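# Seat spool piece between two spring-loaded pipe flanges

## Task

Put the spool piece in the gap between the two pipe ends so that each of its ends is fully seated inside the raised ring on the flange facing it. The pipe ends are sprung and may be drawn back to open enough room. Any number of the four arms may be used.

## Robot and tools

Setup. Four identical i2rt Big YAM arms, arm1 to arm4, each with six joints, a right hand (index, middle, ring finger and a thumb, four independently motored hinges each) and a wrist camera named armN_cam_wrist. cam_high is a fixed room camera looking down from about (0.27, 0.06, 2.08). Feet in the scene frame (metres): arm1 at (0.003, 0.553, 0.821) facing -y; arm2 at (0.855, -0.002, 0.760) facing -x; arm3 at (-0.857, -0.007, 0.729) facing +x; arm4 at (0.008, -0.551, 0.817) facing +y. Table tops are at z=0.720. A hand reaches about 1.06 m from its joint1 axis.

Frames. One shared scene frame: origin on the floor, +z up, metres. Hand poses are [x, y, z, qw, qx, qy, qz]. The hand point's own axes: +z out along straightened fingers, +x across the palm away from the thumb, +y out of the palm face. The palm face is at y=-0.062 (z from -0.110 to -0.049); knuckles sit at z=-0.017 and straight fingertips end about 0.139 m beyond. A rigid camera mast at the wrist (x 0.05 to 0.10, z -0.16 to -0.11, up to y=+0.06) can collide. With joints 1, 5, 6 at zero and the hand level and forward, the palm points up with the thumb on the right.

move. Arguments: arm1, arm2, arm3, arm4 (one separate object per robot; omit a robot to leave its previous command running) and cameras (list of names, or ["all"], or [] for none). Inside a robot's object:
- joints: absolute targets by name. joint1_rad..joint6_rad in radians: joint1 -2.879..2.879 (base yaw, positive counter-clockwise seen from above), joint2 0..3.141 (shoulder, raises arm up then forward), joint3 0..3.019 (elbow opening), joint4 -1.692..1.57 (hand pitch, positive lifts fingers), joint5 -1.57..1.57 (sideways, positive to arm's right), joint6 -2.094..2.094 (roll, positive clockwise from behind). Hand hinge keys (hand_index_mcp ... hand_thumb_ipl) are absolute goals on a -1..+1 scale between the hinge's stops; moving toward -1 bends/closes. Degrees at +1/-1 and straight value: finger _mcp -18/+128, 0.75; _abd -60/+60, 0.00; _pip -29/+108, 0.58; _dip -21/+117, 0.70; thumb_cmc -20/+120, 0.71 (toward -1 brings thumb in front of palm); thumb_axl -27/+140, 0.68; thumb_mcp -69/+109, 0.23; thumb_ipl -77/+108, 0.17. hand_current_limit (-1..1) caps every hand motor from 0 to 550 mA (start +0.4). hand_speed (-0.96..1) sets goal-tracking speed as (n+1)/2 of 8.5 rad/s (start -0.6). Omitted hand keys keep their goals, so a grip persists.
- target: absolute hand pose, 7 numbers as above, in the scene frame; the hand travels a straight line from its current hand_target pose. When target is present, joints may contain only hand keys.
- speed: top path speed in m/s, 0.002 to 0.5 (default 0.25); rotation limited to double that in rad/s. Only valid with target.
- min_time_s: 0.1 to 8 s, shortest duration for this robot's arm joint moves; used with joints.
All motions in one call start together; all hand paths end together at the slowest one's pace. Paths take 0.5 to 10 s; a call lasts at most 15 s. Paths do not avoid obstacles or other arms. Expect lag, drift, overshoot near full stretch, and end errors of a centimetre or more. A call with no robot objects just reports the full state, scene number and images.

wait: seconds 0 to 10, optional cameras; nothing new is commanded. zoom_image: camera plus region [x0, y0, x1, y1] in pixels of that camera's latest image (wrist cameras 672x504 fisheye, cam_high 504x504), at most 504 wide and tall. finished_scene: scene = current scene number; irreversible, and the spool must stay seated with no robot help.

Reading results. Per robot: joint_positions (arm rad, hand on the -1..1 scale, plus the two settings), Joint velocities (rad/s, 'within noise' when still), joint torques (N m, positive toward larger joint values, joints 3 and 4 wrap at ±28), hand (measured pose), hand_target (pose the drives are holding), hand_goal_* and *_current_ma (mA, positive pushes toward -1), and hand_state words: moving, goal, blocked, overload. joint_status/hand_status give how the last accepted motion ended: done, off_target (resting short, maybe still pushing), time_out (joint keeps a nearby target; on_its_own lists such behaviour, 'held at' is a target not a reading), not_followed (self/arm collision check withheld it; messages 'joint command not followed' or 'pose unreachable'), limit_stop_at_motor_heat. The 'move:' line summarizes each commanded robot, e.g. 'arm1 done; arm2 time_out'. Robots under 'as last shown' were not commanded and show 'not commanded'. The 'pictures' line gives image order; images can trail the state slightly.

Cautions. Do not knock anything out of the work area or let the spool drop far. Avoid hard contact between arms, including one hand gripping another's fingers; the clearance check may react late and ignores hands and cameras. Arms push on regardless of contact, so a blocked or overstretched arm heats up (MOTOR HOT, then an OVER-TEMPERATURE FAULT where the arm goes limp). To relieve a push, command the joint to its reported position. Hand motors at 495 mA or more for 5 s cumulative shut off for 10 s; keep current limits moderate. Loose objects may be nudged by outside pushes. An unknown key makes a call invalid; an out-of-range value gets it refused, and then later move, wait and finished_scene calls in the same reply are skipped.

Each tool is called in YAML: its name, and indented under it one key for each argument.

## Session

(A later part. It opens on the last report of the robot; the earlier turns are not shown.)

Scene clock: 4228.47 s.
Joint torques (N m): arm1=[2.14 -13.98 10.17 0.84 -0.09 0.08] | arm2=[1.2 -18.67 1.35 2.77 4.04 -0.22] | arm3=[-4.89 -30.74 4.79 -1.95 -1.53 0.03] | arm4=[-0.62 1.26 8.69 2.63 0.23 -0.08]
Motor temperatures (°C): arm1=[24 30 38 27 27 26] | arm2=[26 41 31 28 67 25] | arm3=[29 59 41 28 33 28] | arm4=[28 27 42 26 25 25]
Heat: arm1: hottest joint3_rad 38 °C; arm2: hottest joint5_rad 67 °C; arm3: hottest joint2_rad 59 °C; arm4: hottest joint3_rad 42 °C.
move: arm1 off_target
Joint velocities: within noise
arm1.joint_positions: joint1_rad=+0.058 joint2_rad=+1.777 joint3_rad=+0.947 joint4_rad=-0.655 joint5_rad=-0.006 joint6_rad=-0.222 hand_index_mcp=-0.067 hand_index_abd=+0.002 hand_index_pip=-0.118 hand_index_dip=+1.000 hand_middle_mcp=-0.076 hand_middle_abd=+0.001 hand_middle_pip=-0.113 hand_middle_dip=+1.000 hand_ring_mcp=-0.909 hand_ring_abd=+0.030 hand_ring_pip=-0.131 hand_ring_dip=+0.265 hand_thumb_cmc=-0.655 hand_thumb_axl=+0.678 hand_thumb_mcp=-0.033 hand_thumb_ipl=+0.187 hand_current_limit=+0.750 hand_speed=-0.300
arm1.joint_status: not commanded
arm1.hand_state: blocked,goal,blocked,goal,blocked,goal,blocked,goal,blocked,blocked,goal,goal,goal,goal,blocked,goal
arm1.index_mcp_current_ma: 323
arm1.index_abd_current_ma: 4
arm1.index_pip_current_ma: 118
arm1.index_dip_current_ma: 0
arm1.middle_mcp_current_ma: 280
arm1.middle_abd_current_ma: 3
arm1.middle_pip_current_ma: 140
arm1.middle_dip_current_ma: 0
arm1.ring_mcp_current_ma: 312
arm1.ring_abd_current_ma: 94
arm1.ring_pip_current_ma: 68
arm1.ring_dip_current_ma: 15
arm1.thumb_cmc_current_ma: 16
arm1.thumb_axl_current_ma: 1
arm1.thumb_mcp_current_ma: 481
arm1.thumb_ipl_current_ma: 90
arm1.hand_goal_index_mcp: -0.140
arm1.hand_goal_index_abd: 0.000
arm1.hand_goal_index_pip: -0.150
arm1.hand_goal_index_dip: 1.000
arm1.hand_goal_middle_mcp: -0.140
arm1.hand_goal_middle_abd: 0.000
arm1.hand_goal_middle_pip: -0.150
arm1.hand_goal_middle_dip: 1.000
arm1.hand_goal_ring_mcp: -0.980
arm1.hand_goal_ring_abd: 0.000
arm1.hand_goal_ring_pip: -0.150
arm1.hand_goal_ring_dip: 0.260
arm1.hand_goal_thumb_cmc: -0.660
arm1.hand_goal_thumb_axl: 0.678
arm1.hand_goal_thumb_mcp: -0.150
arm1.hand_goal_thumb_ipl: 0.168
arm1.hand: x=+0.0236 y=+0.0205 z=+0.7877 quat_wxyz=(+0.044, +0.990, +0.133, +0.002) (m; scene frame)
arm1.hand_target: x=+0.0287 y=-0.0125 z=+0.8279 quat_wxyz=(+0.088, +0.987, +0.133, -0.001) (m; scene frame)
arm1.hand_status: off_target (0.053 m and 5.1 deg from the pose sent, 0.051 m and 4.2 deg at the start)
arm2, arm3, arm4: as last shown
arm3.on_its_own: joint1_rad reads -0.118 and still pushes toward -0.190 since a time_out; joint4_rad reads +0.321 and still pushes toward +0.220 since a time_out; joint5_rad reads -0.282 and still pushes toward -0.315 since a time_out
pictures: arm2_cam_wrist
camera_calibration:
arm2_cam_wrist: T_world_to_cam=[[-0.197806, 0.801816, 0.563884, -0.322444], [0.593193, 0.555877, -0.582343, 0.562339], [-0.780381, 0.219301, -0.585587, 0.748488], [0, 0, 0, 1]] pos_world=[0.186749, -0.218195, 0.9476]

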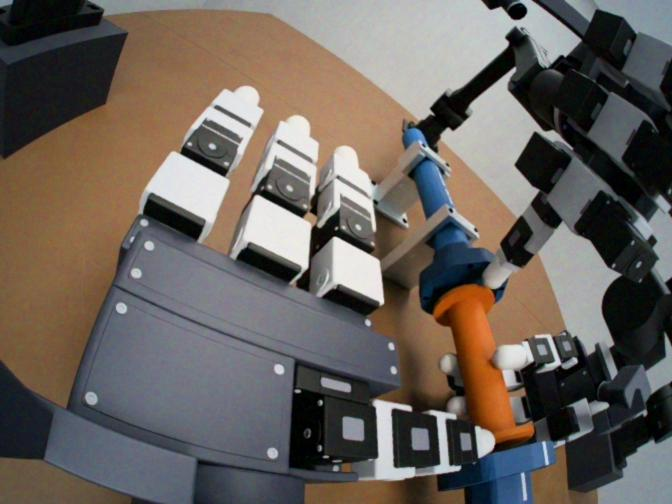

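move:
  arm1: {"target": [0.0288, -0.0150, 0.8400, 0.0879, 0.9872, 0.1329, -0.0018], "speed": 0.06}
  cameras: ["arm2_cam_wrist"]

zoom_image:
  camera: "arm2_cam_wrist"
  region: [410, 240, 570, 400]

Scene clock: 4253.43 s.
Joint torques (N m): arm1=[2.2 -14.86 10.29 0.8 -0.09 0.08] | arm2=[1.08 -18.84 1.22 2.78 4.02 -0.26] | arm3=[-4.78 -30.8 4.82 -1.95 -1.52 0.03] | arm4=[-1.03 1.49 9.01 2.47 0.24 -0.07]
Motor temperatures (°C): arm1=[24 30 40 27 27 26] | arm2=[26 41 31 28 72 25] | arm3=[29 59 41 28 34 28] | arm4=[28 27 42 26 25 25]
Heat: arm1: hottest joint3_rad 40 °C; arm2: hottest joint5_rad 72 °C; arm3: hottest joint2_rad 59 °C; arm4: hottest joint3_rad 42 °C.
move: arm1 off_target
Joint velocities: within noise
arm1.joint_positions: joint1_rad=+0.058 joint2_rad=+1.764 joint3_rad=+0.956 joint4_rad=-0.689 joint5_rad=-0.006 joint6_rad=-0.222 hand_index_mcp=-0.066 hand_index_abd=+0.001 hand_index_pip=-0.118 hand_index_dip=+1.000 hand_middle_mcp=-0.076 hand_middle_abd=+0.000 hand_middle_pip=-0.113 hand_middle_dip=+1.000 hand_ring_mcp=-0.909 hand_ring_abd=+0.030 hand_ring_pip=-0.131 hand_ring_dip=+0.265 hand_thumb_cmc=-0.655 hand_thumb_axl=+0.678 hand_thumb_mcp=-0.034 hand_thumb_ipl=+0.187 hand_current_limit=+0.750 hand_speed=-0.300
arm1.joint_status: not commanded
arm1.hand_state: blocked,goal,blocked,goal,blocked,goal,blocked,goal,blocked,blocked,goal,goal,goal,goal,blocked,goal
arm1.index_mcp_current_ma: 330
arm1.index_abd_current_ma: 1
arm1.index_pip_current_ma: 119
arm1.index_dip_current_ma: 0
arm1.middle_mcp_current_ma: 281
arm1.middle_abd_current_ma: 1
arm1.middle_pip_current_ma: 142
arm1.middle_dip_current_ma: 0
arm1.ring_mcp_current_ma: 312
arm1.ring_abd_current_ma: 94
arm1.ring_pip_current_ma: 68
arm1.ring_dip_current_ma: 15
arm1.thumb_cmc_current_ma: 16
arm1.thumb_axl_current_ma: 1
arm1.thumb_mcp_current_ma: 481
arm1.thumb_ipl_current_ma: 90
arm1.hand_goal_index_mcp: -0.140
arm1.hand_goal_index_abd: 0.000
arm1.hand_goal_index_pip: -0.150
arm1.hand_goal_index_dip: 1.000
arm1.hand_goal_middle_mcp: -0.140
arm1.hand_goal_middle_abd: 0.000
arm1.hand_goal_middle_pip: -0.150
arm1.hand_goal_middle_dip: 1.000
arm1.hand_goal_ring_mcp: -0.980
arm1.hand_goal_ring_abd: 0.000
arm1.hand_goal_ring_pip: -0.150
arm1.hand_goal_ring_dip: 0.260
arm1.hand_goal_thumb_cmc: -0.660
arm1.hand_goal_thumb_axl: 0.678
arm1.hand_goal_thumb_mcp: -0.150
arm1.hand_goal_thumb_ipl: 0.168
arm1.hand: x=+0.0237 y=+0.0216 z=+0.7940 quat_wxyz=(+0.038, +0.990, +0.133, +0.003) (m; scene frame)
arm1.hand_target: x=+0.0289 y=-0.0123 z=+0.8409 quat_wxyz=(+0.088, +0.987, +0.133, -0.001) (m; scene frame)
arm1.hand_status: off_target (0.059 m and 5.7 deg from the pose sent, 0.063 m and 5.0 deg at the start)
arm2, arm3: as last shown
arm3.on_its_own: joint1_rad reads -0.118 and still pushes toward -0.190 since a time_out; joint4_rad reads +0.321 and still pushes toward +0.220 since a time_out; joint5_rad reads -0.282 and still pushes toward -0.315 since a time_out
arm3.hand: x=+0.0506 y=-0.1419 z=+1.0020 quat_wxyz=(-0.159, +0.690, -0.043, +0.705) (m; scene frame)
arm3.hand_target: x=+0.0086 y=-0.1933 z=+1.0276 quat_wxyz=(-0.156, +0.708, -0.073, +0.685) (m; scene frame)
arm4.joint_positions: joint1_rad=-0.465 joint2_rad=+0.615 joint3_rad=+1.366 joint4_rad=-1.199 joint5_rad=+0.099 joint6_rad=+1.070 hand_index_mcp=+0.756 hand_index_abd=+0.000 hand_index_pip=+0.577 hand_index_dip=+0.696 hand_middle_mcp=+0.756 hand_middle_abd=+0.000 hand_middle_pip=+0.577 hand_middle_dip=+0.696 hand_ring_mcp=+0.756 hand_ring_abd=+0.000 hand_ring_pip=+0.577 hand_ring_dip=+0.696 hand_thumb_cmc=+0.716 hand_thumb_axl=+0.677 hand_thumb_mcp=+0.226 hand_thumb_ipl=+0.168 hand_current_limit=+0.400 hand_speed=-0.600
arm4.joint_status: not commanded
arm4.hand_state: goal,goal,goal,goal,goal,goal,goal,goal,goal,goal,goal,goal,goal,goal,goal,goal
arm4.index_mcp_current_ma: 0
arm4.index_abd_current_ma: 0
arm4.index_pip_current_ma: 0
arm4.index_dip_current_ma: 0
arm4.middle_mcp_current_ma: 0
arm4.middle_abd_current_ma: 0
arm4.middle_pip_current_ma: 0
arm4.middle_dip_current_ma: 0
arm4.ring_mcp_current_ma: 0
arm4.ring_abd_current_ma: 0
arm4.ring_pip_current_ma: 0
arm4.ring_dip_current_ma: 0
arm4.thumb_cmc_current_ma: 0
arm4.thumb_axl_current_ma: 0
arm4.thumb_mcp_current_ma: 0
arm4.thumb_ipl_current_ma: 0
arm4.hand_goal_index_mcp: 0.754
arm4.hand_goal_index_abd: 0.000
arm4.hand_goal_index_pip: 0.576
arm4.hand_goal_index_dip: 0.696
arm4.hand_goal_middle_mcp: 0.754
arm4.hand_goal_middle_abd: 0.000
arm4.hand_goal_middle_pip: 0.576
arm4.hand_goal_middle_dip: 0.696
arm4.hand_goal_ring_mcp: 0.754
arm4.hand_goal_ring_abd: 0.000
arm4.hand_goal_ring_pip: 0.576
arm4.hand_goal_ring_dip: 0.696
arm4.hand_goal_thumb_cmc: 0.714
arm4.hand_goal_thumb_axl: 0.678
arm4.hand_goal_thumb_mcp: 0.226
arm4.hand_goal_thumb_ipl: 0.168
arm4.hand: x=+0.2036 y=-0.3639 z=+1.4001 quat_wxyz=(-0.114, +0.600, +0.595, +0.523) (m; scene frame)
arm4.hand_target: x=+0.2018 y=-0.3671 z=+1.4143 quat_wxyz=(-0.119, +0.594, +0.588, +0.536) (m; scene frame)
arm4.hand_status: not commanded
pictures: arm2_cam_wrist
camera_calibration:
arm2_cam_wrist: T_world_to_cam=[[-0.197806, 0.801816, 0.563884, -0.322444], [0.593193, 0.555877, -0.582343, 0.562339], [-0.780381, 0.219301, -0.585587, 0.748488], [0, 0, 0, 1]] pos_world=[0.186749, -0.218195, 0.9476]

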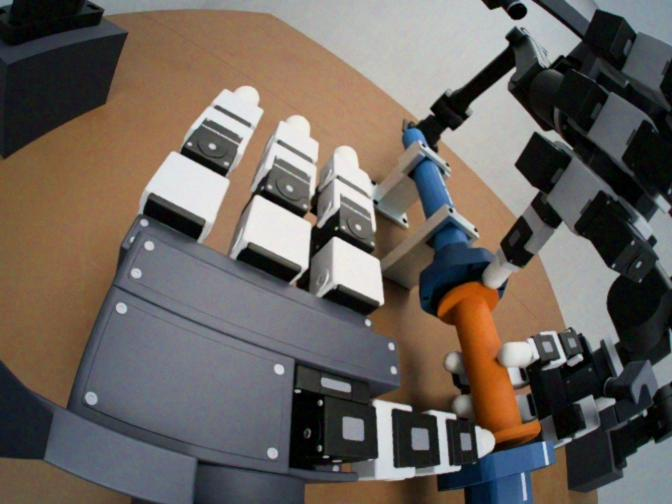

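Scaled by 3.150 from the camera's 672x504 image, which has a finer 960x720 frame.

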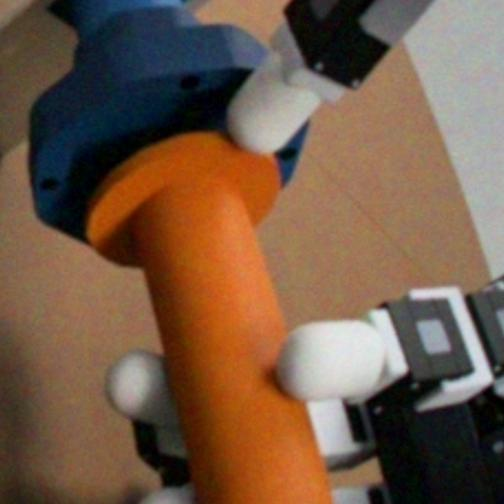

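move:
  arm1: {"target": [0.0300, -0.0220, 0.8410, 0.0879, 0.9872, 0.1329, -0.0018], "speed": 0.1}
  cameras: ["cam_high", "arm2_cam_wrist"]

zoom_image:
  camera: "cam_high"
  region: [185, 205, 265, 285]

zoom_image:
  camera: "arm2_cam_wrist"
  region: [410, 240, 570, 400]

zoom_image:
  camera: "arm2_cam_wrist"
  region: [430, 380, 570, 500]

Scene clock: 4268.37 s.
Joint torques (N m): arm1=[2.2 -14.1 11.06 0.94 -0.07 0.06] | arm2=[0.91 -18.9 1.26 2.81 4.03 -0.31] | arm3=[-5.01 -30.62 4.78 -1.96 -1.52 0.03] | arm4=[-0.97 1.67 8.68 2.39 0.23 -0.08]
Motor temperatures (°C): arm1=[24 31 41 27 27 26] | arm2=[26 41 31 28 74 25] | arm3=[29 59 41 28 34 28] | arm4=[28 27 42 26 25 25]
Heat: arm1: hottest joint3_rad 41 °C; arm2: hottest joint5_rad 74 °C; arm3: hottest joint2_rad 59 °C; arm4: hottest joint3_rad 42 °C.
move: arm1 off_target
Joint velocities: within noise
arm1.joint_positions: joint1_rad=+0.060 joint2_rad=+1.764 joint3_rad=+0.968 joint4_rad=-0.703 joint5_rad=-0.006 joint6_rad=-0.218 hand_index_mcp=-0.056 hand_index_abd=-0.002 hand_index_pip=-0.116 hand_index_dip=+1.000 hand_middle_mcp=-0.072 hand_middle_abd=-0.002 hand_middle_pip=-0.107 hand_middle_dip=+1.000 hand_ring_mcp=-0.909 hand_ring_abd=+0.030 hand_ring_pip=-0.131 hand_ring_dip=+0.265 hand_thumb_cmc=-0.654 hand_thumb_axl=+0.679 hand_thumb_mcp=-0.044 hand_thumb_ipl=+0.187 hand_current_limit=+0.750 hand_speed=-0.300
arm1.joint_status: not commanded
arm1.hand_state: blocked,goal,blocked,goal,blocked,goal,blocked,goal,blocked,blocked,goal,goal,goal,goal,blocked,goal
arm1.index_mcp_current_ma: 379
arm1.index_abd_current_ma: -4
arm1.index_pip_current_ma: 126
arm1.index_dip_current_ma: 0
arm1.middle_mcp_current_ma: 299
arm1.middle_abd_current_ma: -4
arm1.middle_pip_current_ma: 168
arm1.middle_dip_current_ma: 0
arm1.ring_mcp_current_ma: 312
arm1.ring_abd_current_ma: 94
arm1.ring_pip_current_ma: 68
arm1.ring_dip_current_ma: 15
arm1.thumb_cmc_current_ma: 19
arm1.thumb_axl_current_ma: 2
arm1.thumb_mcp_current_ma: 481
arm1.thumb_ipl_current_ma: 90
arm1.hand_goal_index_mcp: -0.140
arm1.hand_goal_index_abd: 0.000
arm1.hand_goal_index_pip: -0.150
arm1.hand_goal_index_dip: 1.000
arm1.hand_goal_middle_mcp: -0.140
arm1.hand_goal_middle_abd: 0.000
arm1.hand_goal_middle_pip: -0.150
arm1.hand_goal_middle_dip: 1.000
arm1.hand_goal_ring_mcp: -0.980
arm1.hand_goal_ring_abd: 0.000
arm1.hand_goal_ring_pip: -0.150
arm1.hand_goal_ring_dip: 0.260
arm1.hand_goal_thumb_cmc: -0.660
arm1.hand_goal_thumb_axl: 0.678
arm1.hand_goal_thumb_mcp: -0.150
arm1.hand_goal_thumb_ipl: 0.168
arm1.hand: x=+0.0244 y=+0.0192 z=+0.7967 quat_wxyz=(+0.037, +0.991, +0.132, +0.003) (m; scene frame)
arm1.hand_target: x=+0.0301 y=-0.0187 z=+0.8424 quat_wxyz=(+0.088, +0.987, +0.133, -0.001) (m; scene frame)
arm1.hand_status: off_target (0.061 m and 5.9 deg from the pose sent, 0.064 m and 5.7 deg at the start)
arm2.joint_positions: joint1_rad=+0.268 joint2_rad=+2.295 joint3_rad=+1.420 joint4_rad=+0.886 joint5_rad=+0.022 joint6_rad=+0.023 hand_index_mcp=+0.758 hand_index_abd=+0.002 hand_index_pip=+0.580 hand_index_dip=+0.697 hand_middle_mcp=+0.759 hand_middle_abd=+0.001 hand_middle_pip=+0.580 hand_middle_dip=+0.698 hand_ring_mcp=+0.759 hand_ring_abd=+0.001 hand_ring_pip=+0.580 hand_ring_dip=+0.697 hand_thumb_cmc=+0.755 hand_thumb_axl=-0.425 hand_thumb_mcp=+0.264 hand_thumb_ipl=+0.184 hand_current_limit=+0.780 hand_speed=-0.300
arm2.joint_status: not commanded
arm2.hand_state: goal,goal,goal,goal,goal,goal,goal,goal,goal,goal,goal,goal,blocked,blocked,blocked,goal
arm2.index_mcp_current_ma: 2
arm2.index_abd_current_ma: 0
arm2.index_pip_current_ma: 0
arm2.index_dip_current_ma: 0
arm2.middle_mcp_current_ma: 2
arm2.middle_abd_current_ma: 0
arm2.middle_pip_current_ma: 0
arm2.middle_dip_current_ma: 0
arm2.ring_mcp_current_ma: 2
arm2.ring_abd_current_ma: 0
arm2.ring_pip_current_ma: 0
arm2.ring_dip_current_ma: 0
arm2.thumb_cmc_current_ma: 36
arm2.thumb_axl_current_ma: -20
arm2.thumb_mcp_current_ma: 38
arm2.thumb_ipl_current_ma: 8
arm2.hand_goal_index_mcp: 0.750
arm2.hand_goal_index_abd: 0.000
arm2.hand_goal_index_pip: 0.580
arm2.hand_goal_index_dip: 0.700
arm2.hand_goal_middle_mcp: 0.750
arm2.hand_goal_middle_abd: 0.000
arm2.hand_goal_middle_pip: 0.580
arm2.hand_goal_middle_dip: 0.700
arm2.hand_goal_ring_mcp: 0.750
arm2.hand_goal_ring_abd: 0.000
arm2.hand_goal_ring_pip: 0.580
arm2.hand_goal_ring_dip: 0.700
arm2.hand_goal_thumb_cmc: 0.714
arm2.hand_goal_thumb_axl: -0.400
arm2.hand_goal_thumb_mcp: 0.230
arm2.hand_goal_thumb_ipl: 0.170
arm2.hand: x=+0.0604 y=-0.1858 z=+0.9225 quat_wxyz=(-0.564, -0.549, +0.440, +0.433) (m; scene frame)
arm2.hand_target: x=+0.0777 y=-0.1676 z=+0.9201 quat_wxyz=(-0.535, -0.535, +0.463, +0.463) (m; scene frame)
arm2.hand_status: not commanded
arm3, arm4: as last shown
arm3.thumb_cmc_current_ma: -228
arm3.on_its_own: joint1_rad reads -0.118 and still pushes toward -0.190 since a time_out; joint4_rad reads +0.321 and still pushes toward +0.220 since a time_out; joint5_rad reads -0.282 and still pushes toward -0.315 since a time_out
arm3.hand_target: x=+0.0086 y=-0.1933 z=+1.0275 quat_wxyz=(-0.156, +0.708, -0.073, +0.685) (m; scene frame)
pictures: arm2_cam_wrist, cam_high
camera_calibration:
arm2_cam_wrist: T_world_to_cam=[[-0.197806, 0.801816, 0.563884, -0.322444], [0.593193, 0.555877, -0.582343, 0.562339], [-0.780381, 0.219301, -0.585587, 0.748488], [0, 0, 0, 1]] pos_world=[0.186749, -0.218195, 0.9476]

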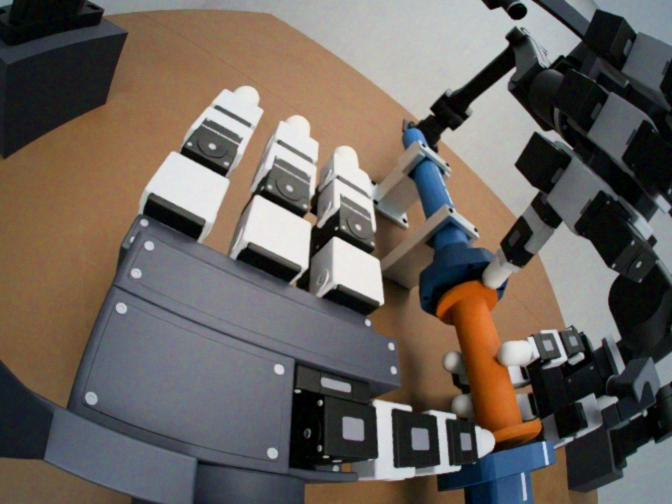

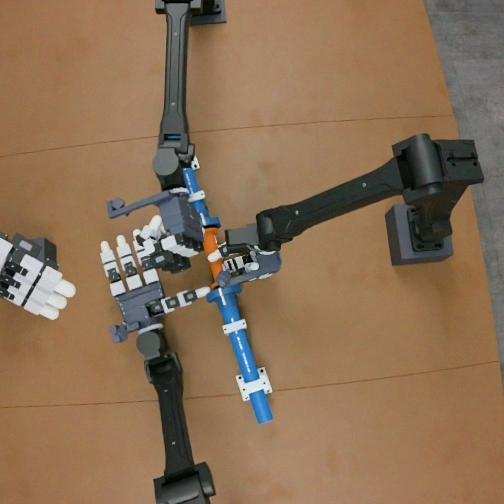

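Scaled by 6.300 from the camera's 504x504 image, which has a finer 720x720 frame.

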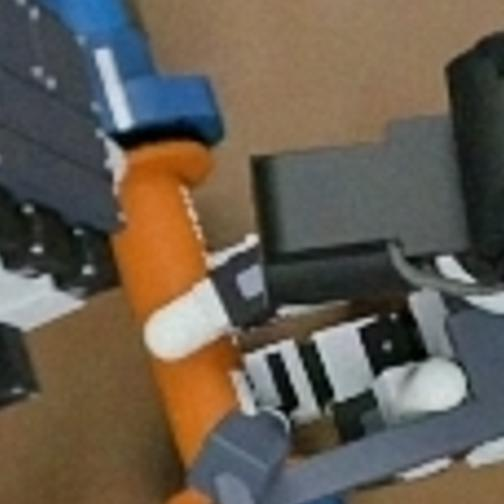

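Scaled by 3.150 from the camera's 672x504 image, which has a finer 960x720 frame.

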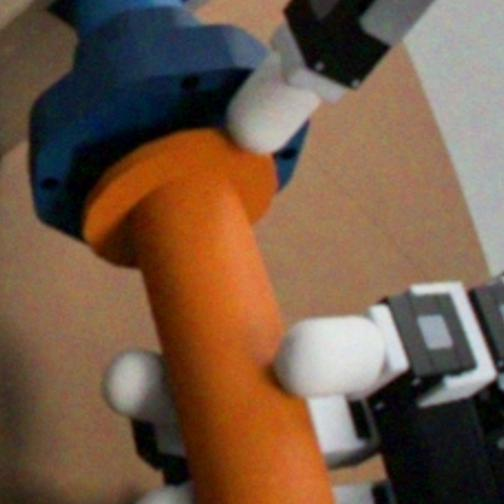

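Scaled by 3.600 from the camera's 672x504 image, which has a finer 960x720 frame.

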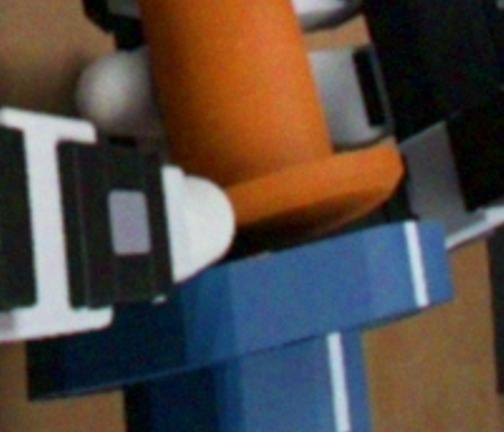

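move:
  arm1: {"target": [0.0312, -0.0270, 0.8390, 0.0879, 0.9872, 0.1329, -0.0018], "speed": 0.1}

move:
  arm2: {"target": [0.0300, -0.1825, 0.9300, -0.5515, -0.5515, 0.4426, 0.4426], "speed": 0.08}
  cameras: ["cam_high", "arm2_cam_wrist", "arm1_cam_wrist"]

zoom_image:
  camera: "cam_high"
  region: [185, 215, 265, 295]

zoom_image:
  camera: "arm2_cam_wrist"
  region: [400, 240, 580, 500]

Scene clock: 4289.90 s.
Joint torques (N m): arm1=[2.2 -13.16 11.48 1.06 -0.05 0.04] | arm2=[0.62 -19.08 1.2 2.76 4.04 -0.23] | arm3=[-4.78 -30.97 4.88 -1.94 -1.52 0.03] | arm4=[-1.26 1.38 8.81 2.37 0.22 -0.11]
Motor temperatures (°C): arm1=[24 31 43 27 27 26] | arm2=[26 41 30 28 77 25] | arm3=[29 59 40 28 34 28] | arm4=[28 27 42 26 25 25]
Heat: arm1: hottest joint3_rad 43 °C; arm2: hottest joint5_rad 77 °C; arm3: hottest joint2_rad 59 °C; arm4: hottest joint3_rad 42 °C.
move: arm1 off_target
Joint velocities: within noise
arm1.joint_positions: joint1_rad=+0.062 joint2_rad=+1.764 joint3_rad=+0.977 joint4_rad=-0.705 joint5_rad=-0.006 joint6_rad=-0.214 hand_index_mcp=-0.045 hand_index_abd=-0.005 hand_index_pip=-0.112 hand_index_dip=+1.000 hand_middle_mcp=-0.070 hand_middle_abd=-0.004 hand_middle_pip=-0.103 hand_middle_dip=+1.000 hand_ring_mcp=-0.909 hand_ring_abd=+0.030 hand_ring_pip=-0.131 hand_ring_dip=+0.265 hand_thumb_cmc=-0.649 hand_thumb_axl=+0.680 hand_thumb_mcp=-0.054 hand_thumb_ipl=+0.187 hand_current_limit=+0.750 hand_speed=-0.300
arm1.joint_status: not commanded
arm1.hand_state: blocked,goal,blocked,goal,blocked,goal,blocked,goal,blocked,blocked,goal,goal,goal,goal,blocked,goal
arm1.index_mcp_current_ma: 437
arm1.index_abd_current_ma: -13
arm1.index_pip_current_ma: 145
arm1.index_dip_current_ma: 0
arm1.middle_mcp_current_ma: 308
arm1.middle_abd_current_ma: -9
arm1.middle_pip_current_ma: 185
arm1.middle_dip_current_ma: 0
arm1.ring_mcp_current_ma: 312
arm1.ring_abd_current_ma: 94
arm1.ring_pip_current_ma: 68
arm1.ring_dip_current_ma: 15
arm1.thumb_cmc_current_ma: 36
arm1.thumb_axl_current_ma: 8
arm1.thumb_mcp_current_ma: 481
arm1.thumb_ipl_current_ma: 90
arm1.hand_goal_index_mcp: -0.140
arm1.hand_goal_index_abd: 0.000
arm1.hand_goal_index_pip: -0.150
arm1.hand_goal_index_dip: 1.000
arm1.hand_goal_middle_mcp: -0.140
arm1.hand_goal_middle_abd: 0.000
arm1.hand_goal_middle_pip: -0.150
arm1.hand_goal_middle_dip: 1.000
arm1.hand_goal_ring_mcp: -0.980
arm1.hand_goal_ring_abd: 0.000
arm1.hand_goal_ring_pip: -0.150
arm1.hand_goal_ring_dip: 0.260
arm1.hand_goal_thumb_cmc: -0.660
arm1.hand_goal_thumb_axl: 0.678
arm1.hand_goal_thumb_mcp: -0.150
arm1.hand_goal_thumb_ipl: 0.168
arm1.hand: x=+0.0254 y=+0.0153 z=+0.7998 quat_wxyz=(+0.040, +0.991, +0.131, +0.003) (m; scene frame)
arm1.hand_target: x=+0.0313 y=-0.0235 z=+0.8407 quat_wxyz=(+0.088, +0.987, +0.133, -0.001) (m; scene frame)
arm1.hand_status: off_target (0.058 m and 5.5 deg from the pose sent, 0.063 m and 5.9 deg at the start)
arm2, arm3, arm4: as last shown
arm3.thumb_cmc_current_ma: -229
arm3.thumb_axl_current_ma: -31
arm3.on_its_own: joint1_rad reads -0.118 and still pushes toward -0.190 since a time_out; joint4_rad reads +0.321 and still pushes toward +0.220 since a time_out; joint5_rad reads -0.282 and still pushes toward -0.315 since a time_out
arm3.hand_target: x=+0.0087 y=-0.1933 z=+1.0274 quat_wxyz=(-0.156, +0.708, -0.073, +0.685) (m; scene frame)
pictures: none

Scene clock: 4291.20 s.
Joint torques (N m): arm1=[2.2 -13.16 11.4 1.06 -0.11 0.02] | arm2=[-0.38 -16.38 11.62 1.55 0.91 -0.24] | arm3=[-5.01 -30.51 4.85 -1.96 -1.52 0.02] | arm4=[-0.97 1.67 8.8 2.4 0.22 -0.04]
Motor temperatures (°C): arm1=[24 31 43 27 27 26] | arm2=[26 41 30 28 76 25] | arm3=[29 59 40 28 34 28] | arm4=[28 27 42 26 25 25]
Heat: arm1: hottest joint3_rad 43 °C; arm2: hottest joint5_rad 76 °C; arm3: hottest joint2_rad 59 °C; arm4: hottest joint3_rad 42 °C.
move: arm2 off_target
Joint velocities: within noise
arm1, arm3, arm4: as last shown
arm1.joint_positions: joint1_rad=+0.062 joint2_rad=+1.764 joint3_rad=+0.978 joint4_rad=-0.705 joint5_rad=-0.004 joint6_rad=-0.212 hand_index_mcp=-0.044 hand_index_abd=-0.005 hand_index_pip=-0.107 hand_index_dip=+1.000 hand_middle_mcp=-0.068 hand_middle_abd=-0.004 hand_middle_pip=-0.103 hand_middle_dip=+1.000 hand_ring_mcp=-0.909 hand_ring_abd=+0.030 hand_ring_pip=-0.131 hand_ring_dip=+0.265 hand_thumb_cmc=-0.648 hand_thumb_axl=+0.681 hand_thumb_mcp=-0.057 hand_thumb_ipl=+0.187 hand_current_limit=+0.750 hand_speed=-0.300
arm1.index_mcp_current_ma: 441
arm1.index_pip_current_ma: 168
arm1.middle_mcp_current_ma: 318
arm1.thumb_cmc_current_ma: 40
arm1.thumb_axl_current_ma: 10
arm1.hand: x=+0.0250 y=+0.0145 z=+0.8004 quat_wxyz=(+0.041, +0.991, +0.130, +0.002) (m; scene frame)
arm1.hand_target: x=+0.0313 y=-0.0236 z=+0.8408 quat_wxyz=(+0.088, +0.987, +0.133, -0.001) (m; scene frame)
arm2.joint_positions: joint1_rad=+0.268 joint2_rad=+2.309 joint3_rad=+1.480 joint4_rad=+0.809 joint5_rad=+0.012 joint6_rad=+0.024 hand_index_mcp=+0.758 hand_index_abd=+0.002 hand_index_pip=+0.580 hand_index_dip=+0.697 hand_middle_mcp=+0.759 hand_middle_abd=+0.001 hand_middle_pip=+0.580 hand_middle_dip=+0.698 hand_ring_mcp=+0.759 hand_ring_abd=+0.001 hand_ring_pip=+0.580 hand_ring_dip=+0.697 hand_thumb_cmc=+0.768 hand_thumb_axl=-0.412 hand_thumb_mcp=+0.260 hand_thumb_ipl=+0.184 hand_current_limit=+0.780 hand_speed=-0.300
arm2.joint_status: not commanded
arm2.hand_state: goal,goal,goal,goal,goal,goal,goal,goal,goal,goal,goal,goal,blocked,goal,blocked,goal
arm2.index_mcp_current_ma: 2
arm2.index_abd_current_ma: 0
arm2.index_pip_current_ma: 0
arm2.index_dip_current_ma: 0
arm2.middle_mcp_current_ma: 2
arm2.middle_abd_current_ma: 0
arm2.middle_pip_current_ma: 0
arm2.middle_dip_current_ma: 0
arm2.ring_mcp_current_ma: 2
arm2.ring_abd_current_ma: 0
arm2.ring_pip_current_ma: 0
arm2.ring_dip_current_ma: 0
arm2.thumb_cmc_current_ma: 59
arm2.thumb_axl_current_ma: -5
arm2.thumb_mcp_current_ma: 32
arm2.thumb_ipl_current_ma: 8
arm2.hand_goal_index_mcp: 0.750
arm2.hand_goal_index_abd: 0.000
arm2.hand_goal_index_pip: 0.580
arm2.hand_goal_index_dip: 0.700
arm2.hand_goal_middle_mcp: 0.750
arm2.hand_goal_middle_abd: 0.000
arm2.hand_goal_middle_pip: 0.580
arm2.hand_goal_middle_dip: 0.700
arm2.hand_goal_ring_mcp: 0.750
arm2.hand_goal_ring_abd: 0.000
arm2.hand_goal_ring_pip: 0.580
arm2.hand_goal_ring_dip: 0.700
arm2.hand_goal_thumb_cmc: 0.714
arm2.hand_goal_thumb_axl: -0.400
arm2.hand_goal_thumb_mcp: 0.230
arm2.hand_goal_thumb_ipl: 0.170
arm2.hand: x=+0.0421 y=-0.1918 z=+0.9221 quat_wxyz=(-0.557, -0.559, +0.444, +0.423) (m; scene frame)
arm2.hand_target: x=+0.0311 y=-0.1821 z=+0.9302 quat_wxyz=(-0.551, -0.551, +0.443, +0.442) (m; scene frame)
arm2.hand_status: off_target (0.017 m and 2.5 deg from the pose sent, 0.032 m and 1.9 deg at the start)
arm3.on_its_own: joint1_rad reads -0.118 and still pushes toward -0.190 since a time_out; joint4_rad reads +0.321 and still pushes toward +0.220 since a time_out; joint5_rad reads -0.282 and still pushes toward -0.315 since a time_out
pictures: arm1_cam_wrist, arm2_cam_wrist, cam_high
camera_calibration:
arm1_cam_wrist: T_world_to_cam=[[-0.58326, -0.812136, 0.015572, 0.048153], [-0.562605, 0.417731, 0.713426, -0.615745], [-0.585904, 0.407351, -0.700558, 0.692417], [0, 0, 0, 1]] pos_world=[0.0873542, 0.0142653, 0.923616]
arm2_cam_wrist: T_world_to_cam=[[-0.221988, 0.795808, 0.563392, -0.320809], [0.605247, 0.565479, -0.560277, 0.557341], [-0.764459, 0.216617, -0.60719, 0.754041], [0, 0, 0, 1]] pos_world=[0.167889, -0.2232, 0.950852]

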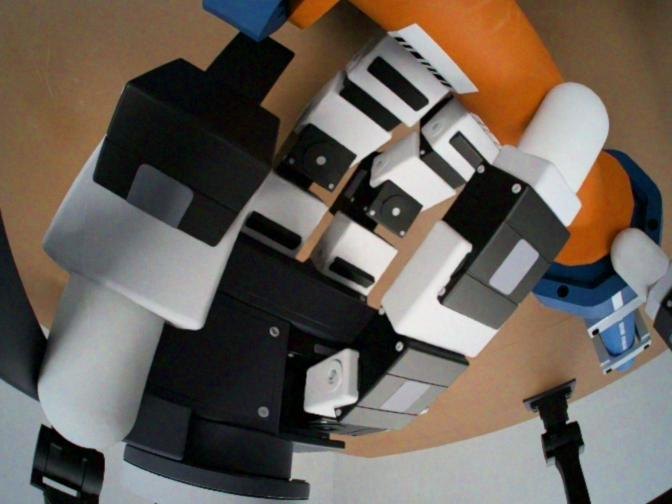

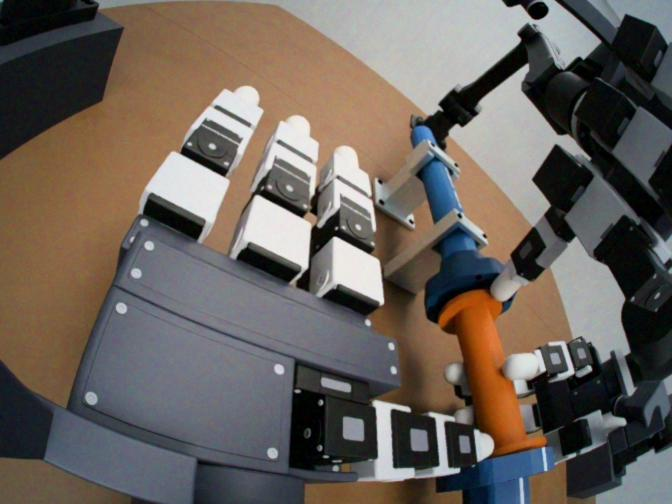

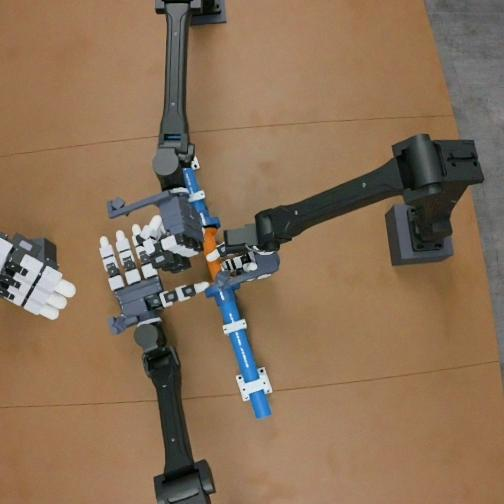

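Scaled by 6.300 from the camera's 504x504 image, which has a finer 720x720 frame.

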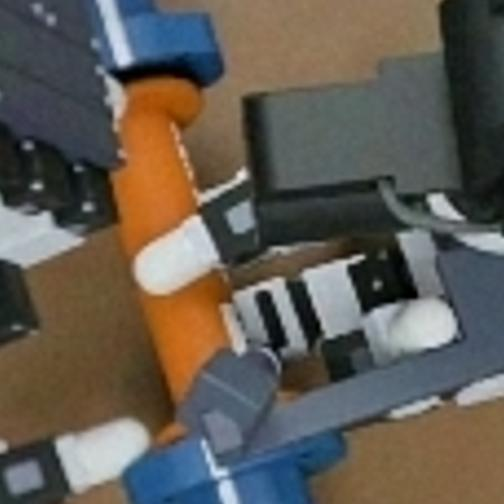

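Scaled by 1.938 from the camera's 672x504 image, which has a finer 960x720 frame.

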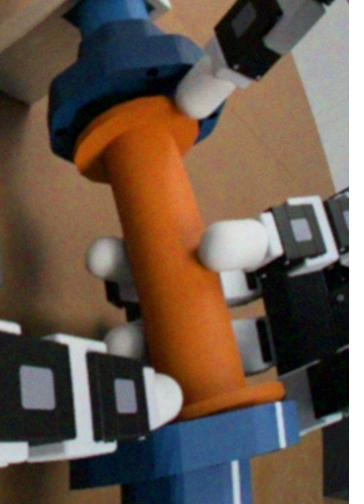

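zoom_image:
  camera: "arm2_cam_wrist"
  region: [460, 410, 570, 504]

zoom_image:
  camera: "arm1_cam_wrist"
  region: [500, 130, 672, 330]

zoom_image:
  camera: "arm1_cam_wrist"
  region: [190, 0, 420, 90]

zoom_image:
  camera: "cam_high"
  region: [190, 260, 250, 320]

Scaled by 4.582 from the camera's 672x504 image, which has a finer 960x720 frame.

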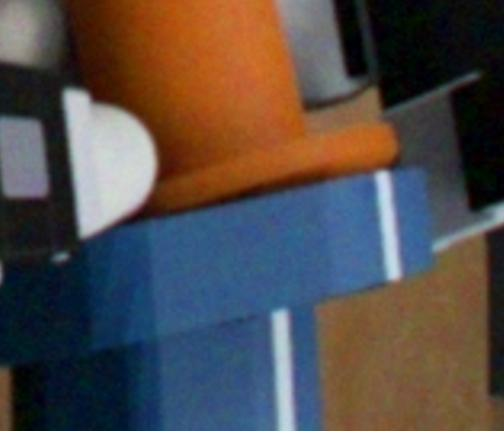

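Scaled by 2.520 from the camera's 672x504 image, which has a finer 960x720 frame.

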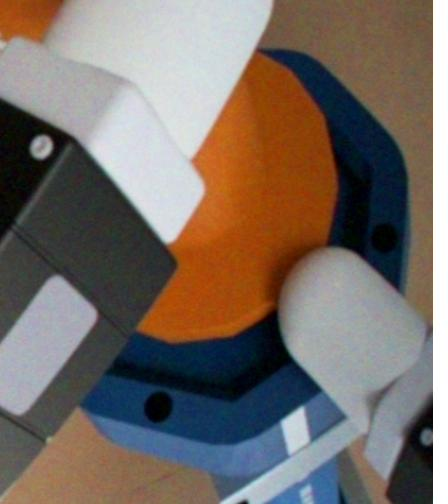

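Scaled by 2.191 from the camera's 672x504 image, which has a finer 960x720 frame.

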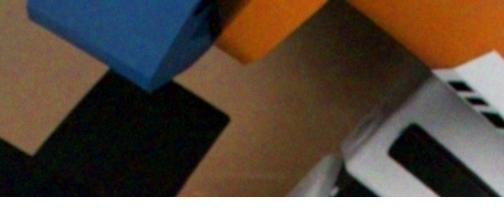

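Scaled by 8.400 from the camera's 504x504 image, which has a finer 720x720 frame.

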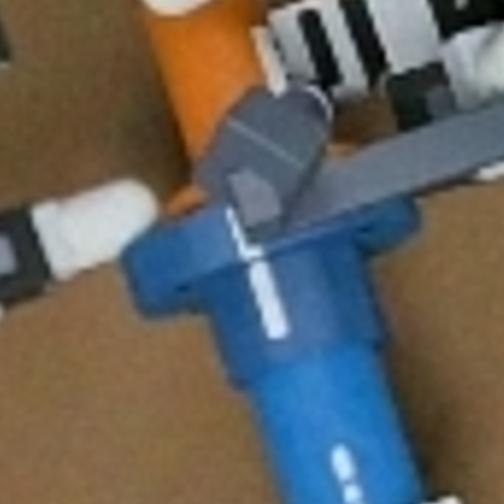

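move:
  arm1: {"target": [0.0312, -0.0260, 0.8260, 0.0879, 0.9872, 0.1329, -0.0018], "speed": 0.06}
  cameras: ["cam_high", "arm2_cam_wrist", "arm1_cam_wrist"]

zoom_image:
  camera: "arm2_cam_wrist"
  region: [400, 240, 580, 500]

zoom_image:
  camera: "arm1_cam_wrist"
  region: [500, 130, 672, 330]

Scene clock: 4351.67 s.
Joint torques (N m): arm1=[2.2 -11.63 10.51 2.29 -0.11 0.01] | arm2=[-0.62 -16.44 11.7 1.44 0.91 -0.22] | arm3=[-4.89 -30.8 4.79 -1.95 -1.51 0.03] | arm4=[-1.38 2.2 8.87 2.43 0.25 -0.07]
Motor temperatures (°C): arm1=[24 31 43 27 27 26] | arm2=[26 39 34 28 53 25] | arm3=[29 60 40 28 34 28] | arm4=[28 27 42 26 25 25]
Heat: arm1: hottest joint3_rad 43 °C; arm2: hottest joint5_rad 53 °C; arm3: hottest joint2_rad 60 °C; arm4: hottest joint3_rad 42 °C.
move: arm1 off_target
Joint velocities: within noise
arm1.joint_positions: joint1_rad=+0.062 joint2_rad=+1.765 joint3_rad=+0.978 joint4_rad=-0.702 joint5_rad=-0.004 joint6_rad=-0.212 hand_index_mcp=-0.044 hand_index_abd=-0.005 hand_index_pip=-0.107 hand_index_dip=+1.000 hand_middle_mcp=-0.068 hand_middle_abd=-0.004 hand_middle_pip=-0.103 hand_middle_dip=+1.000 hand_ring_mcp=-0.909 hand_ring_abd=+0.030 hand_ring_pip=-0.131 hand_ring_dip=+0.265 hand_thumb_cmc=-0.648 hand_thumb_axl=+0.681 hand_thumb_mcp=-0.057 hand_thumb_ipl=+0.187 hand_current_limit=+0.750 hand_speed=-0.300
arm1.joint_status: not commanded
arm1.hand_state: blocked,goal,blocked,goal,blocked,goal,blocked,goal,blocked,blocked,goal,goal,goal,goal,blocked,goal
arm1.index_mcp_current_ma: 441
arm1.index_abd_current_ma: -13
arm1.index_pip_current_ma: 168
arm1.index_dip_current_ma: 0
arm1.middle_mcp_current_ma: 318
arm1.middle_abd_current_ma: -9
arm1.middle_pip_current_ma: 185
arm1.middle_dip_current_ma: 0
arm1.ring_mcp_current_ma: 312
arm1.ring_abd_current_ma: 94
arm1.ring_pip_current_ma: 68
arm1.ring_dip_current_ma: 15
arm1.thumb_cmc_current_ma: 41
arm1.thumb_axl_current_ma: 10
arm1.thumb_mcp_current_ma: 481
arm1.thumb_ipl_current_ma: 90
arm1.hand_goal_index_mcp: -0.140
arm1.hand_goal_index_abd: 0.000
arm1.hand_goal_index_pip: -0.150
arm1.hand_goal_index_dip: 1.000
arm1.hand_goal_middle_mcp: -0.140
arm1.hand_goal_middle_abd: 0.000
arm1.hand_goal_middle_pip: -0.150
arm1.hand_goal_middle_dip: 1.000
arm1.hand_goal_ring_mcp: -0.980
arm1.hand_goal_ring_abd: 0.000
arm1.hand_goal_ring_pip: -0.150
arm1.hand_goal_ring_dip: 0.260
arm1.hand_goal_thumb_cmc: -0.660
arm1.hand_goal_thumb_axl: 0.678
arm1.hand_goal_thumb_mcp: -0.150
arm1.hand_goal_thumb_ipl: 0.168
arm1.hand: x=+0.0250 y=+0.0139 z=+0.8001 quat_wxyz=(+0.042, +0.991, +0.130, +0.002) (m; scene frame)
arm1.hand_target: x=+0.0313 y=-0.0231 z=+0.8281 quat_wxyz=(+0.088, +0.987, +0.133, -0.002) (m; scene frame)
arm1.hand_status: off_target (0.048 m and 5.3 deg from the pose sent, 0.048 m and 5.4 deg at the start)
arm2, arm4: as last shown
arm3.joint_positions: joint1_rad=-0.118 joint2_rad=+2.142 joint3_rad=+1.873 joint4_rad=+0.321 joint5_rad=-0.282 joint6_rad=+1.867 hand_index_mcp=-0.418 hand_index_abd=+0.001 hand_index_pip=-0.677 hand_index_dip=-0.098 hand_middle_mcp=-0.419 hand_middle_abd=+0.002 hand_middle_pip=-0.680 hand_middle_dip=-0.098 hand_ring_mcp=-0.419 hand_ring_abd=+0.000 hand_ring_pip=-0.680 hand_ring_dip=-0.098 hand_thumb_cmc=+0.650 hand_thumb_axl=-0.430 hand_thumb_mcp=+0.247 hand_thumb_ipl=+0.182 hand_current_limit=+0.780 hand_speed=-0.300
arm3.joint_status: not commanded
arm3.hand_state: goal,goal,goal,goal,goal,goal,goal,goal,goal,goal,goal,goal,blocked,goal,goal,goal
arm3.index_mcp_current_ma: 3
arm3.index_abd_current_ma: 1
arm3.index_pip_current_ma: 4
arm3.index_dip_current_ma: 4
arm3.middle_mcp_current_ma: 1
arm3.middle_abd_current_ma: 2
arm3.middle_pip_current_ma: 0
arm3.middle_dip_current_ma: 4
arm3.ring_mcp_current_ma: 2
arm3.ring_abd_current_ma: -1
arm3.ring_pip_current_ma: 1
arm3.ring_dip_current_ma: 4
arm3.thumb_cmc_current_ma: -229
arm3.thumb_axl_current_ma: -31
arm3.thumb_mcp_current_ma: -42
arm3.thumb_ipl_current_ma: 4
arm3.hand_goal_index_mcp: -0.420
arm3.hand_goal_index_abd: 0.000
arm3.hand_goal_index_pip: -0.680
arm3.hand_goal_index_dip: -0.100
arm3.hand_goal_middle_mcp: -0.420
arm3.hand_goal_middle_abd: 0.000
arm3.hand_goal_middle_pip: -0.680
arm3.hand_goal_middle_dip: -0.100
arm3.hand_goal_ring_mcp: -0.420
arm3.hand_goal_ring_abd: 0.000
arm3.hand_goal_ring_pip: -0.680
arm3.hand_goal_ring_dip: -0.100
arm3.hand_goal_thumb_cmc: 0.714
arm3.hand_goal_thumb_axl: -0.420
arm3.hand_goal_thumb_mcp: 0.260
arm3.hand_goal_thumb_ipl: 0.180
arm3.on_its_own: joint1_rad reads -0.118 and still pushes toward -0.190 since a time_out; joint4_rad reads +0.321 and still pushes toward +0.220 since a time_out; joint5_rad reads -0.282 and still pushes toward -0.315 since a time_out
arm3.hand: x=+0.0506 y=-0.1419 z=+1.0020 quat_wxyz=(-0.159, +0.690, -0.043, +0.705) (m; scene frame)
arm3.hand_target: x=+0.0087 y=-0.1933 z=+1.0274 quat_wxyz=(-0.156, +0.708, -0.073, +0.685) (m; scene frame)
arm3.hand_status: not commanded
pictures: arm1_cam_wrist, arm2_cam_wrist, cam_high
camera_calibration:
arm1_cam_wrist: T_world_to_cam=[[-0.583631, -0.81184, 0.0170393, 0.0465043], [-0.562495, 0.419333, 0.712572, -0.614607], [-0.58564, 0.406294, -0.701392, 0.693133], [0, 0, 0, 1]] pos_world=[0.087354, 0.013863, 0.923318]
arm2_cam_wrist: T_world_to_cam=[[-0.221988, 0.795808, 0.563392, -0.320809], [0.605247, 0.565479, -0.560277, 0.557341], [-0.764459, 0.216617, -0.60719, 0.754041], [0, 0, 0, 1]] pos_world=[0.167889, -0.2232, 0.950852]

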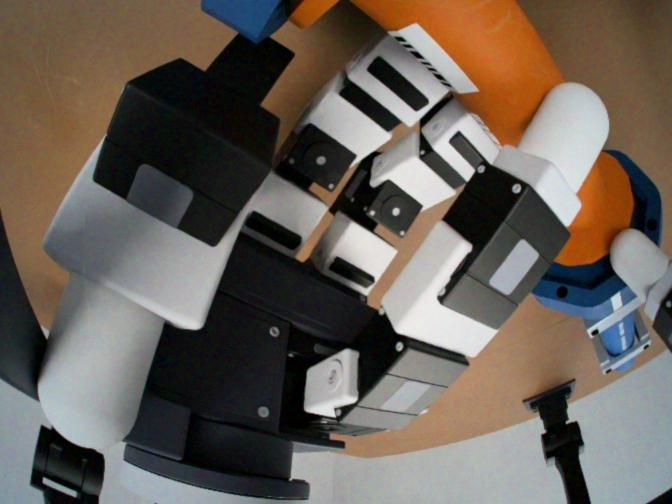

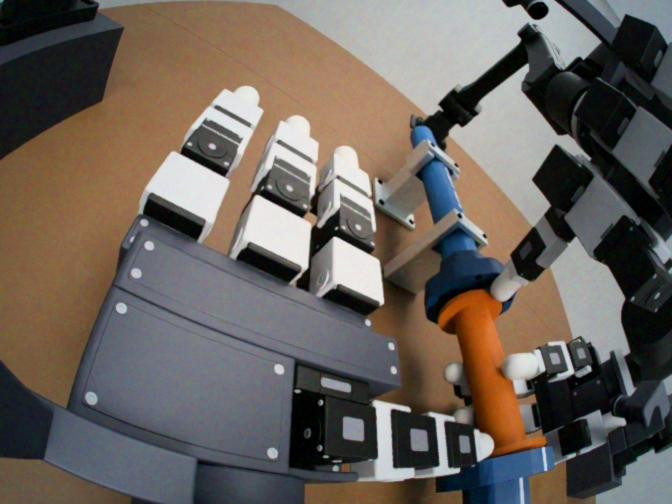

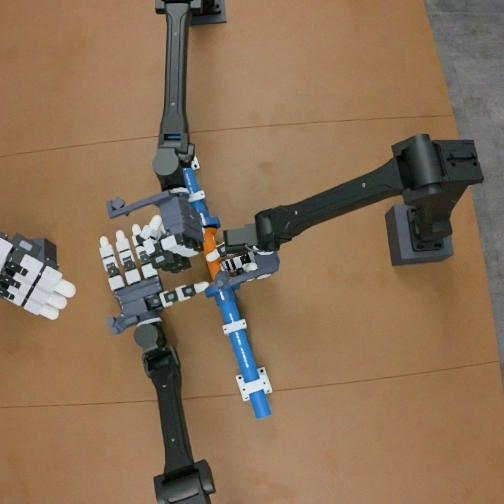

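Scaled by 1.938 from the camera's 672x504 image, which has a finer 960x720 frame.

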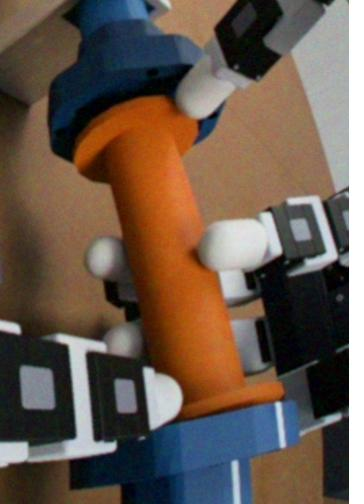

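Scaled by 2.520 from the camera's 672x504 image, which has a finer 960x720 frame.

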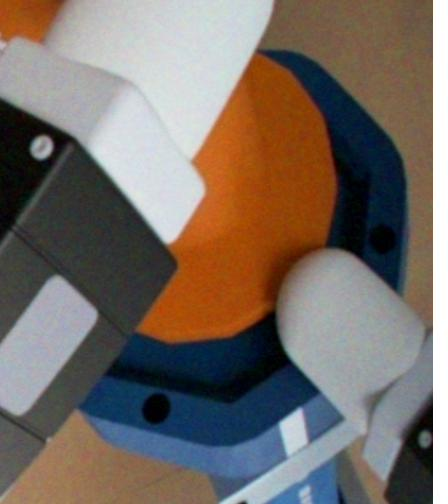

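move:
  arm1: {"target": [0.0312, -0.0250, 0.8130, 0.0879, 0.9872, 0.1329, -0.0018], "speed": 0.05}
  cameras: ["arm2_cam_wrist", "arm1_cam_wrist"]

zoom_image:
  camera: "arm2_cam_wrist"
  region: [400, 240, 580, 500]

zoom_image:
  camera: "arm1_cam_wrist"
  region: [500, 130, 672, 330]

Scene clock: 4362.87 s.
Joint torques (N m): arm1=[2.14 -11.93 9.54 2.71 -0.13 0.04] | arm2=[0.26 -16.5 11.63 1.5 0.88 -0.24] | arm3=[-4.72 -30.62 4.89 -2.02 -1.51 0.03] | arm4=[-1.32 1.61 8.9 2.41 0.22 -0.1]
Motor temperatures (°C): arm1=[24 31 43 27 27 26] | arm2=[26 39 34 28 52 25] | arm3=[29 60 40 28 34 28] | arm4=[28 27 42 26 25 25]
Heat: arm1: hottest joint3_rad 43 °C; arm2: hottest joint5_rad 52 °C; arm3: hottest joint2_rad 60 °C; arm4: hottest joint3_rad 42 °C.
move: arm1 off_target
Joint velocities: within noise
arm1.joint_positions: joint1_rad=+0.062 joint2_rad=+1.791 joint3_rad=+0.978 joint4_rad=-0.678 joint5_rad=-0.004 joint6_rad=-0.215 hand_index_mcp=-0.044 hand_index_abd=-0.005 hand_index_pip=-0.107 hand_index_dip=+1.000 hand_middle_mcp=-0.068 hand_middle_abd=-0.004 hand_middle_pip=-0.103 hand_middle_dip=+1.000 hand_ring_mcp=-0.910 hand_ring_abd=+0.030 hand_ring_pip=-0.130 hand_ring_dip=+0.265 hand_thumb_cmc=-0.648 hand_thumb_axl=+0.681 hand_thumb_mcp=-0.057 hand_thumb_ipl=+0.188 hand_current_limit=+0.750 hand_speed=-0.300
arm1.joint_status: not commanded
arm1.hand_state: blocked,goal,blocked,goal,blocked,goal,blocked,goal,blocked,blocked,blocked,goal,goal,goal,blocked,blocked
arm1.index_mcp_current_ma: 441
arm1.index_abd_current_ma: -13
arm1.index_pip_current_ma: 168
arm1.index_dip_current_ma: 0
arm1.middle_mcp_current_ma: 318
arm1.middle_abd_current_ma: -9
arm1.middle_pip_current_ma: 185
arm1.middle_dip_current_ma: 0
arm1.ring_mcp_current_ma: 310
arm1.ring_abd_current_ma: 94
arm1.ring_pip_current_ma: 70
arm1.ring_dip_current_ma: 15
arm1.thumb_cmc_current_ma: 40
arm1.thumb_axl_current_ma: 11
arm1.thumb_mcp_current_ma: 481
arm1.thumb_ipl_current_ma: 98
arm1.hand_goal_index_mcp: -0.140
arm1.hand_goal_index_abd: 0.000
arm1.hand_goal_index_pip: -0.150
arm1.hand_goal_index_dip: 1.000
arm1.hand_goal_middle_mcp: -0.140
arm1.hand_goal_middle_abd: 0.000
arm1.hand_goal_middle_pip: -0.150
arm1.hand_goal_middle_dip: 1.000
arm1.hand_goal_ring_mcp: -0.980
arm1.hand_goal_ring_abd: 0.000
arm1.hand_goal_ring_pip: -0.150
arm1.hand_goal_ring_dip: 0.260
arm1.hand_goal_thumb_cmc: -0.660
arm1.hand_goal_thumb_axl: 0.678
arm1.hand_goal_thumb_mcp: -0.150
arm1.hand_goal_thumb_ipl: 0.168
arm1.hand: x=+0.0254 y=+0.0123 z=+0.7894 quat_wxyz=(+0.041, +0.990, +0.131, +0.002) (m; scene frame)
arm1.hand_target: x=+0.0313 y=-0.0224 z=+0.8149 quat_wxyz=(+0.088, +0.987, +0.133, -0.001) (m; scene frame)
arm1.hand_status: off_target (0.044 m and 5.4 deg from the pose sent, 0.042 m and 5.3 deg at the start)
arm2, arm3, arm4: as last shown
arm3.on_its_own: joint1_rad reads -0.118 and still pushes toward -0.190 since a time_out; joint4_rad reads +0.321 and still pushes toward +0.220 since a time_out; joint5_rad reads -0.282 and still pushes toward -0.315 since a time_out
pictures: arm1_cam_wrist, arm2_cam_wrist
camera_calibration:
arm1_cam_wrist: T_world_to_cam=[[-0.580858, -0.813847, 0.0160189, 0.046333], [-0.563419, 0.416171, 0.713696, -0.60699], [-0.587506, 0.405531, -0.700273, 0.685666], [0, 0, 0, 1]] pos_world=[0.0877558, 0.0122608, 0.912617]
arm2_cam_wrist: T_world_to_cam=[[-0.221988, 0.795808, 0.563392, -0.320809], [0.605247, 0.565479, -0.560277, 0.557341], [-0.764459, 0.216617, -0.60719, 0.754041], [0, 0, 0, 1]] pos_world=[0.167889, -0.2232, 0.950852]

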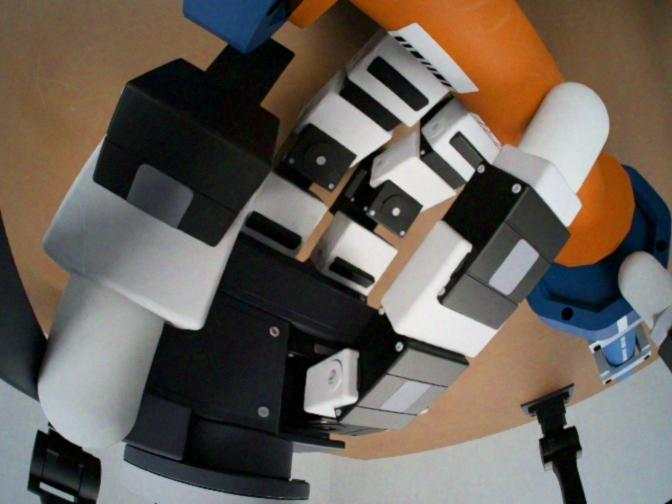

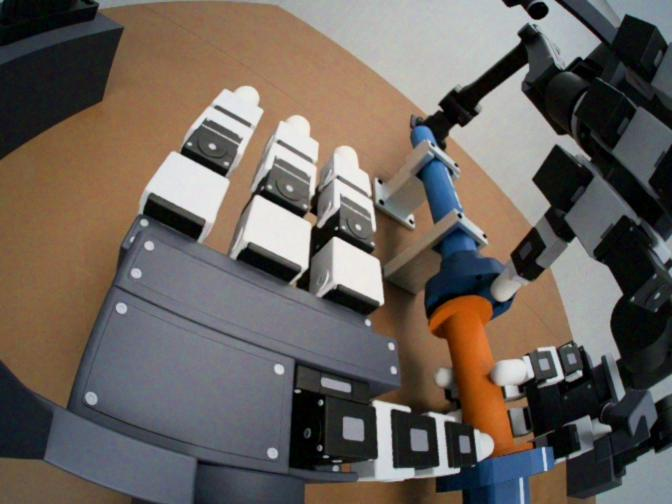

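Scaled by 1.938 from the camera's 672x504 image, which has a finer 960x720 frame.

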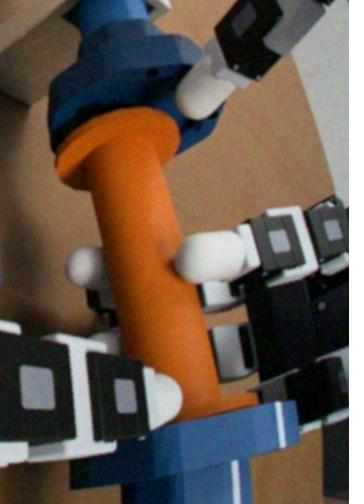

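Scaled by 2.520 from the camera's 672x504 image, which has a finer 960x720 frame.

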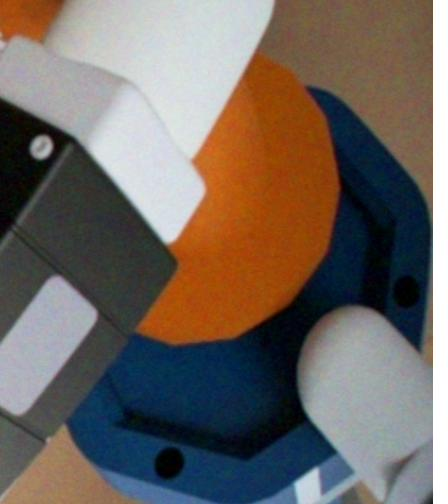

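zoom_image:
  camera: "arm2_cam_wrist"
  region: [460, 410, 570, 504]

zoom_image:
  camera: "arm2_cam_wrist"
  region: [410, 230, 530, 350]

zoom_image:
  camera: "arm1_cam_wrist"
  region: [170, 0, 330, 80]

Scaled by 4.582 from the camera's 672x504 image, which has a finer 960x720 frame.

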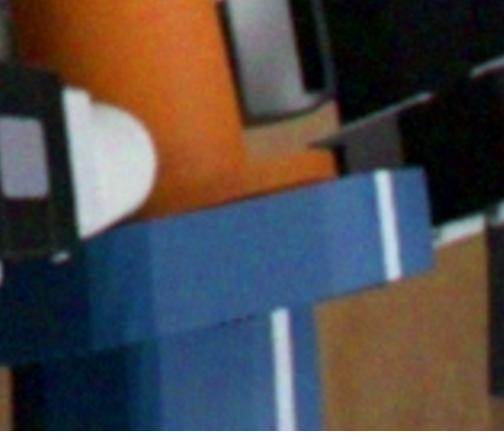

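Scaled by 4.200 from the camera's 672x504 image, which has a finer 960x720 frame.

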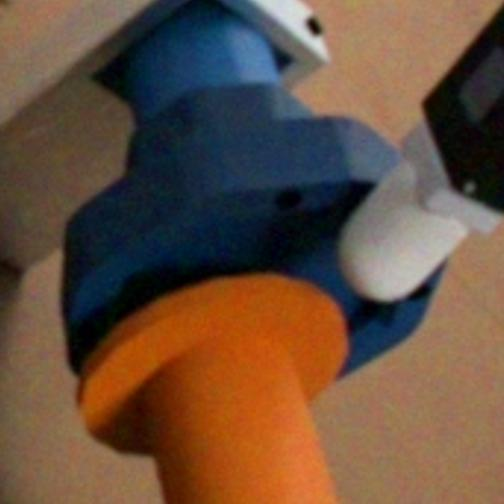

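Scaled by 3.150 from the camera's 672x504 image, which has a finer 960x720 frame.

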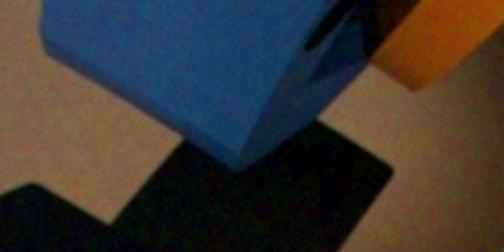

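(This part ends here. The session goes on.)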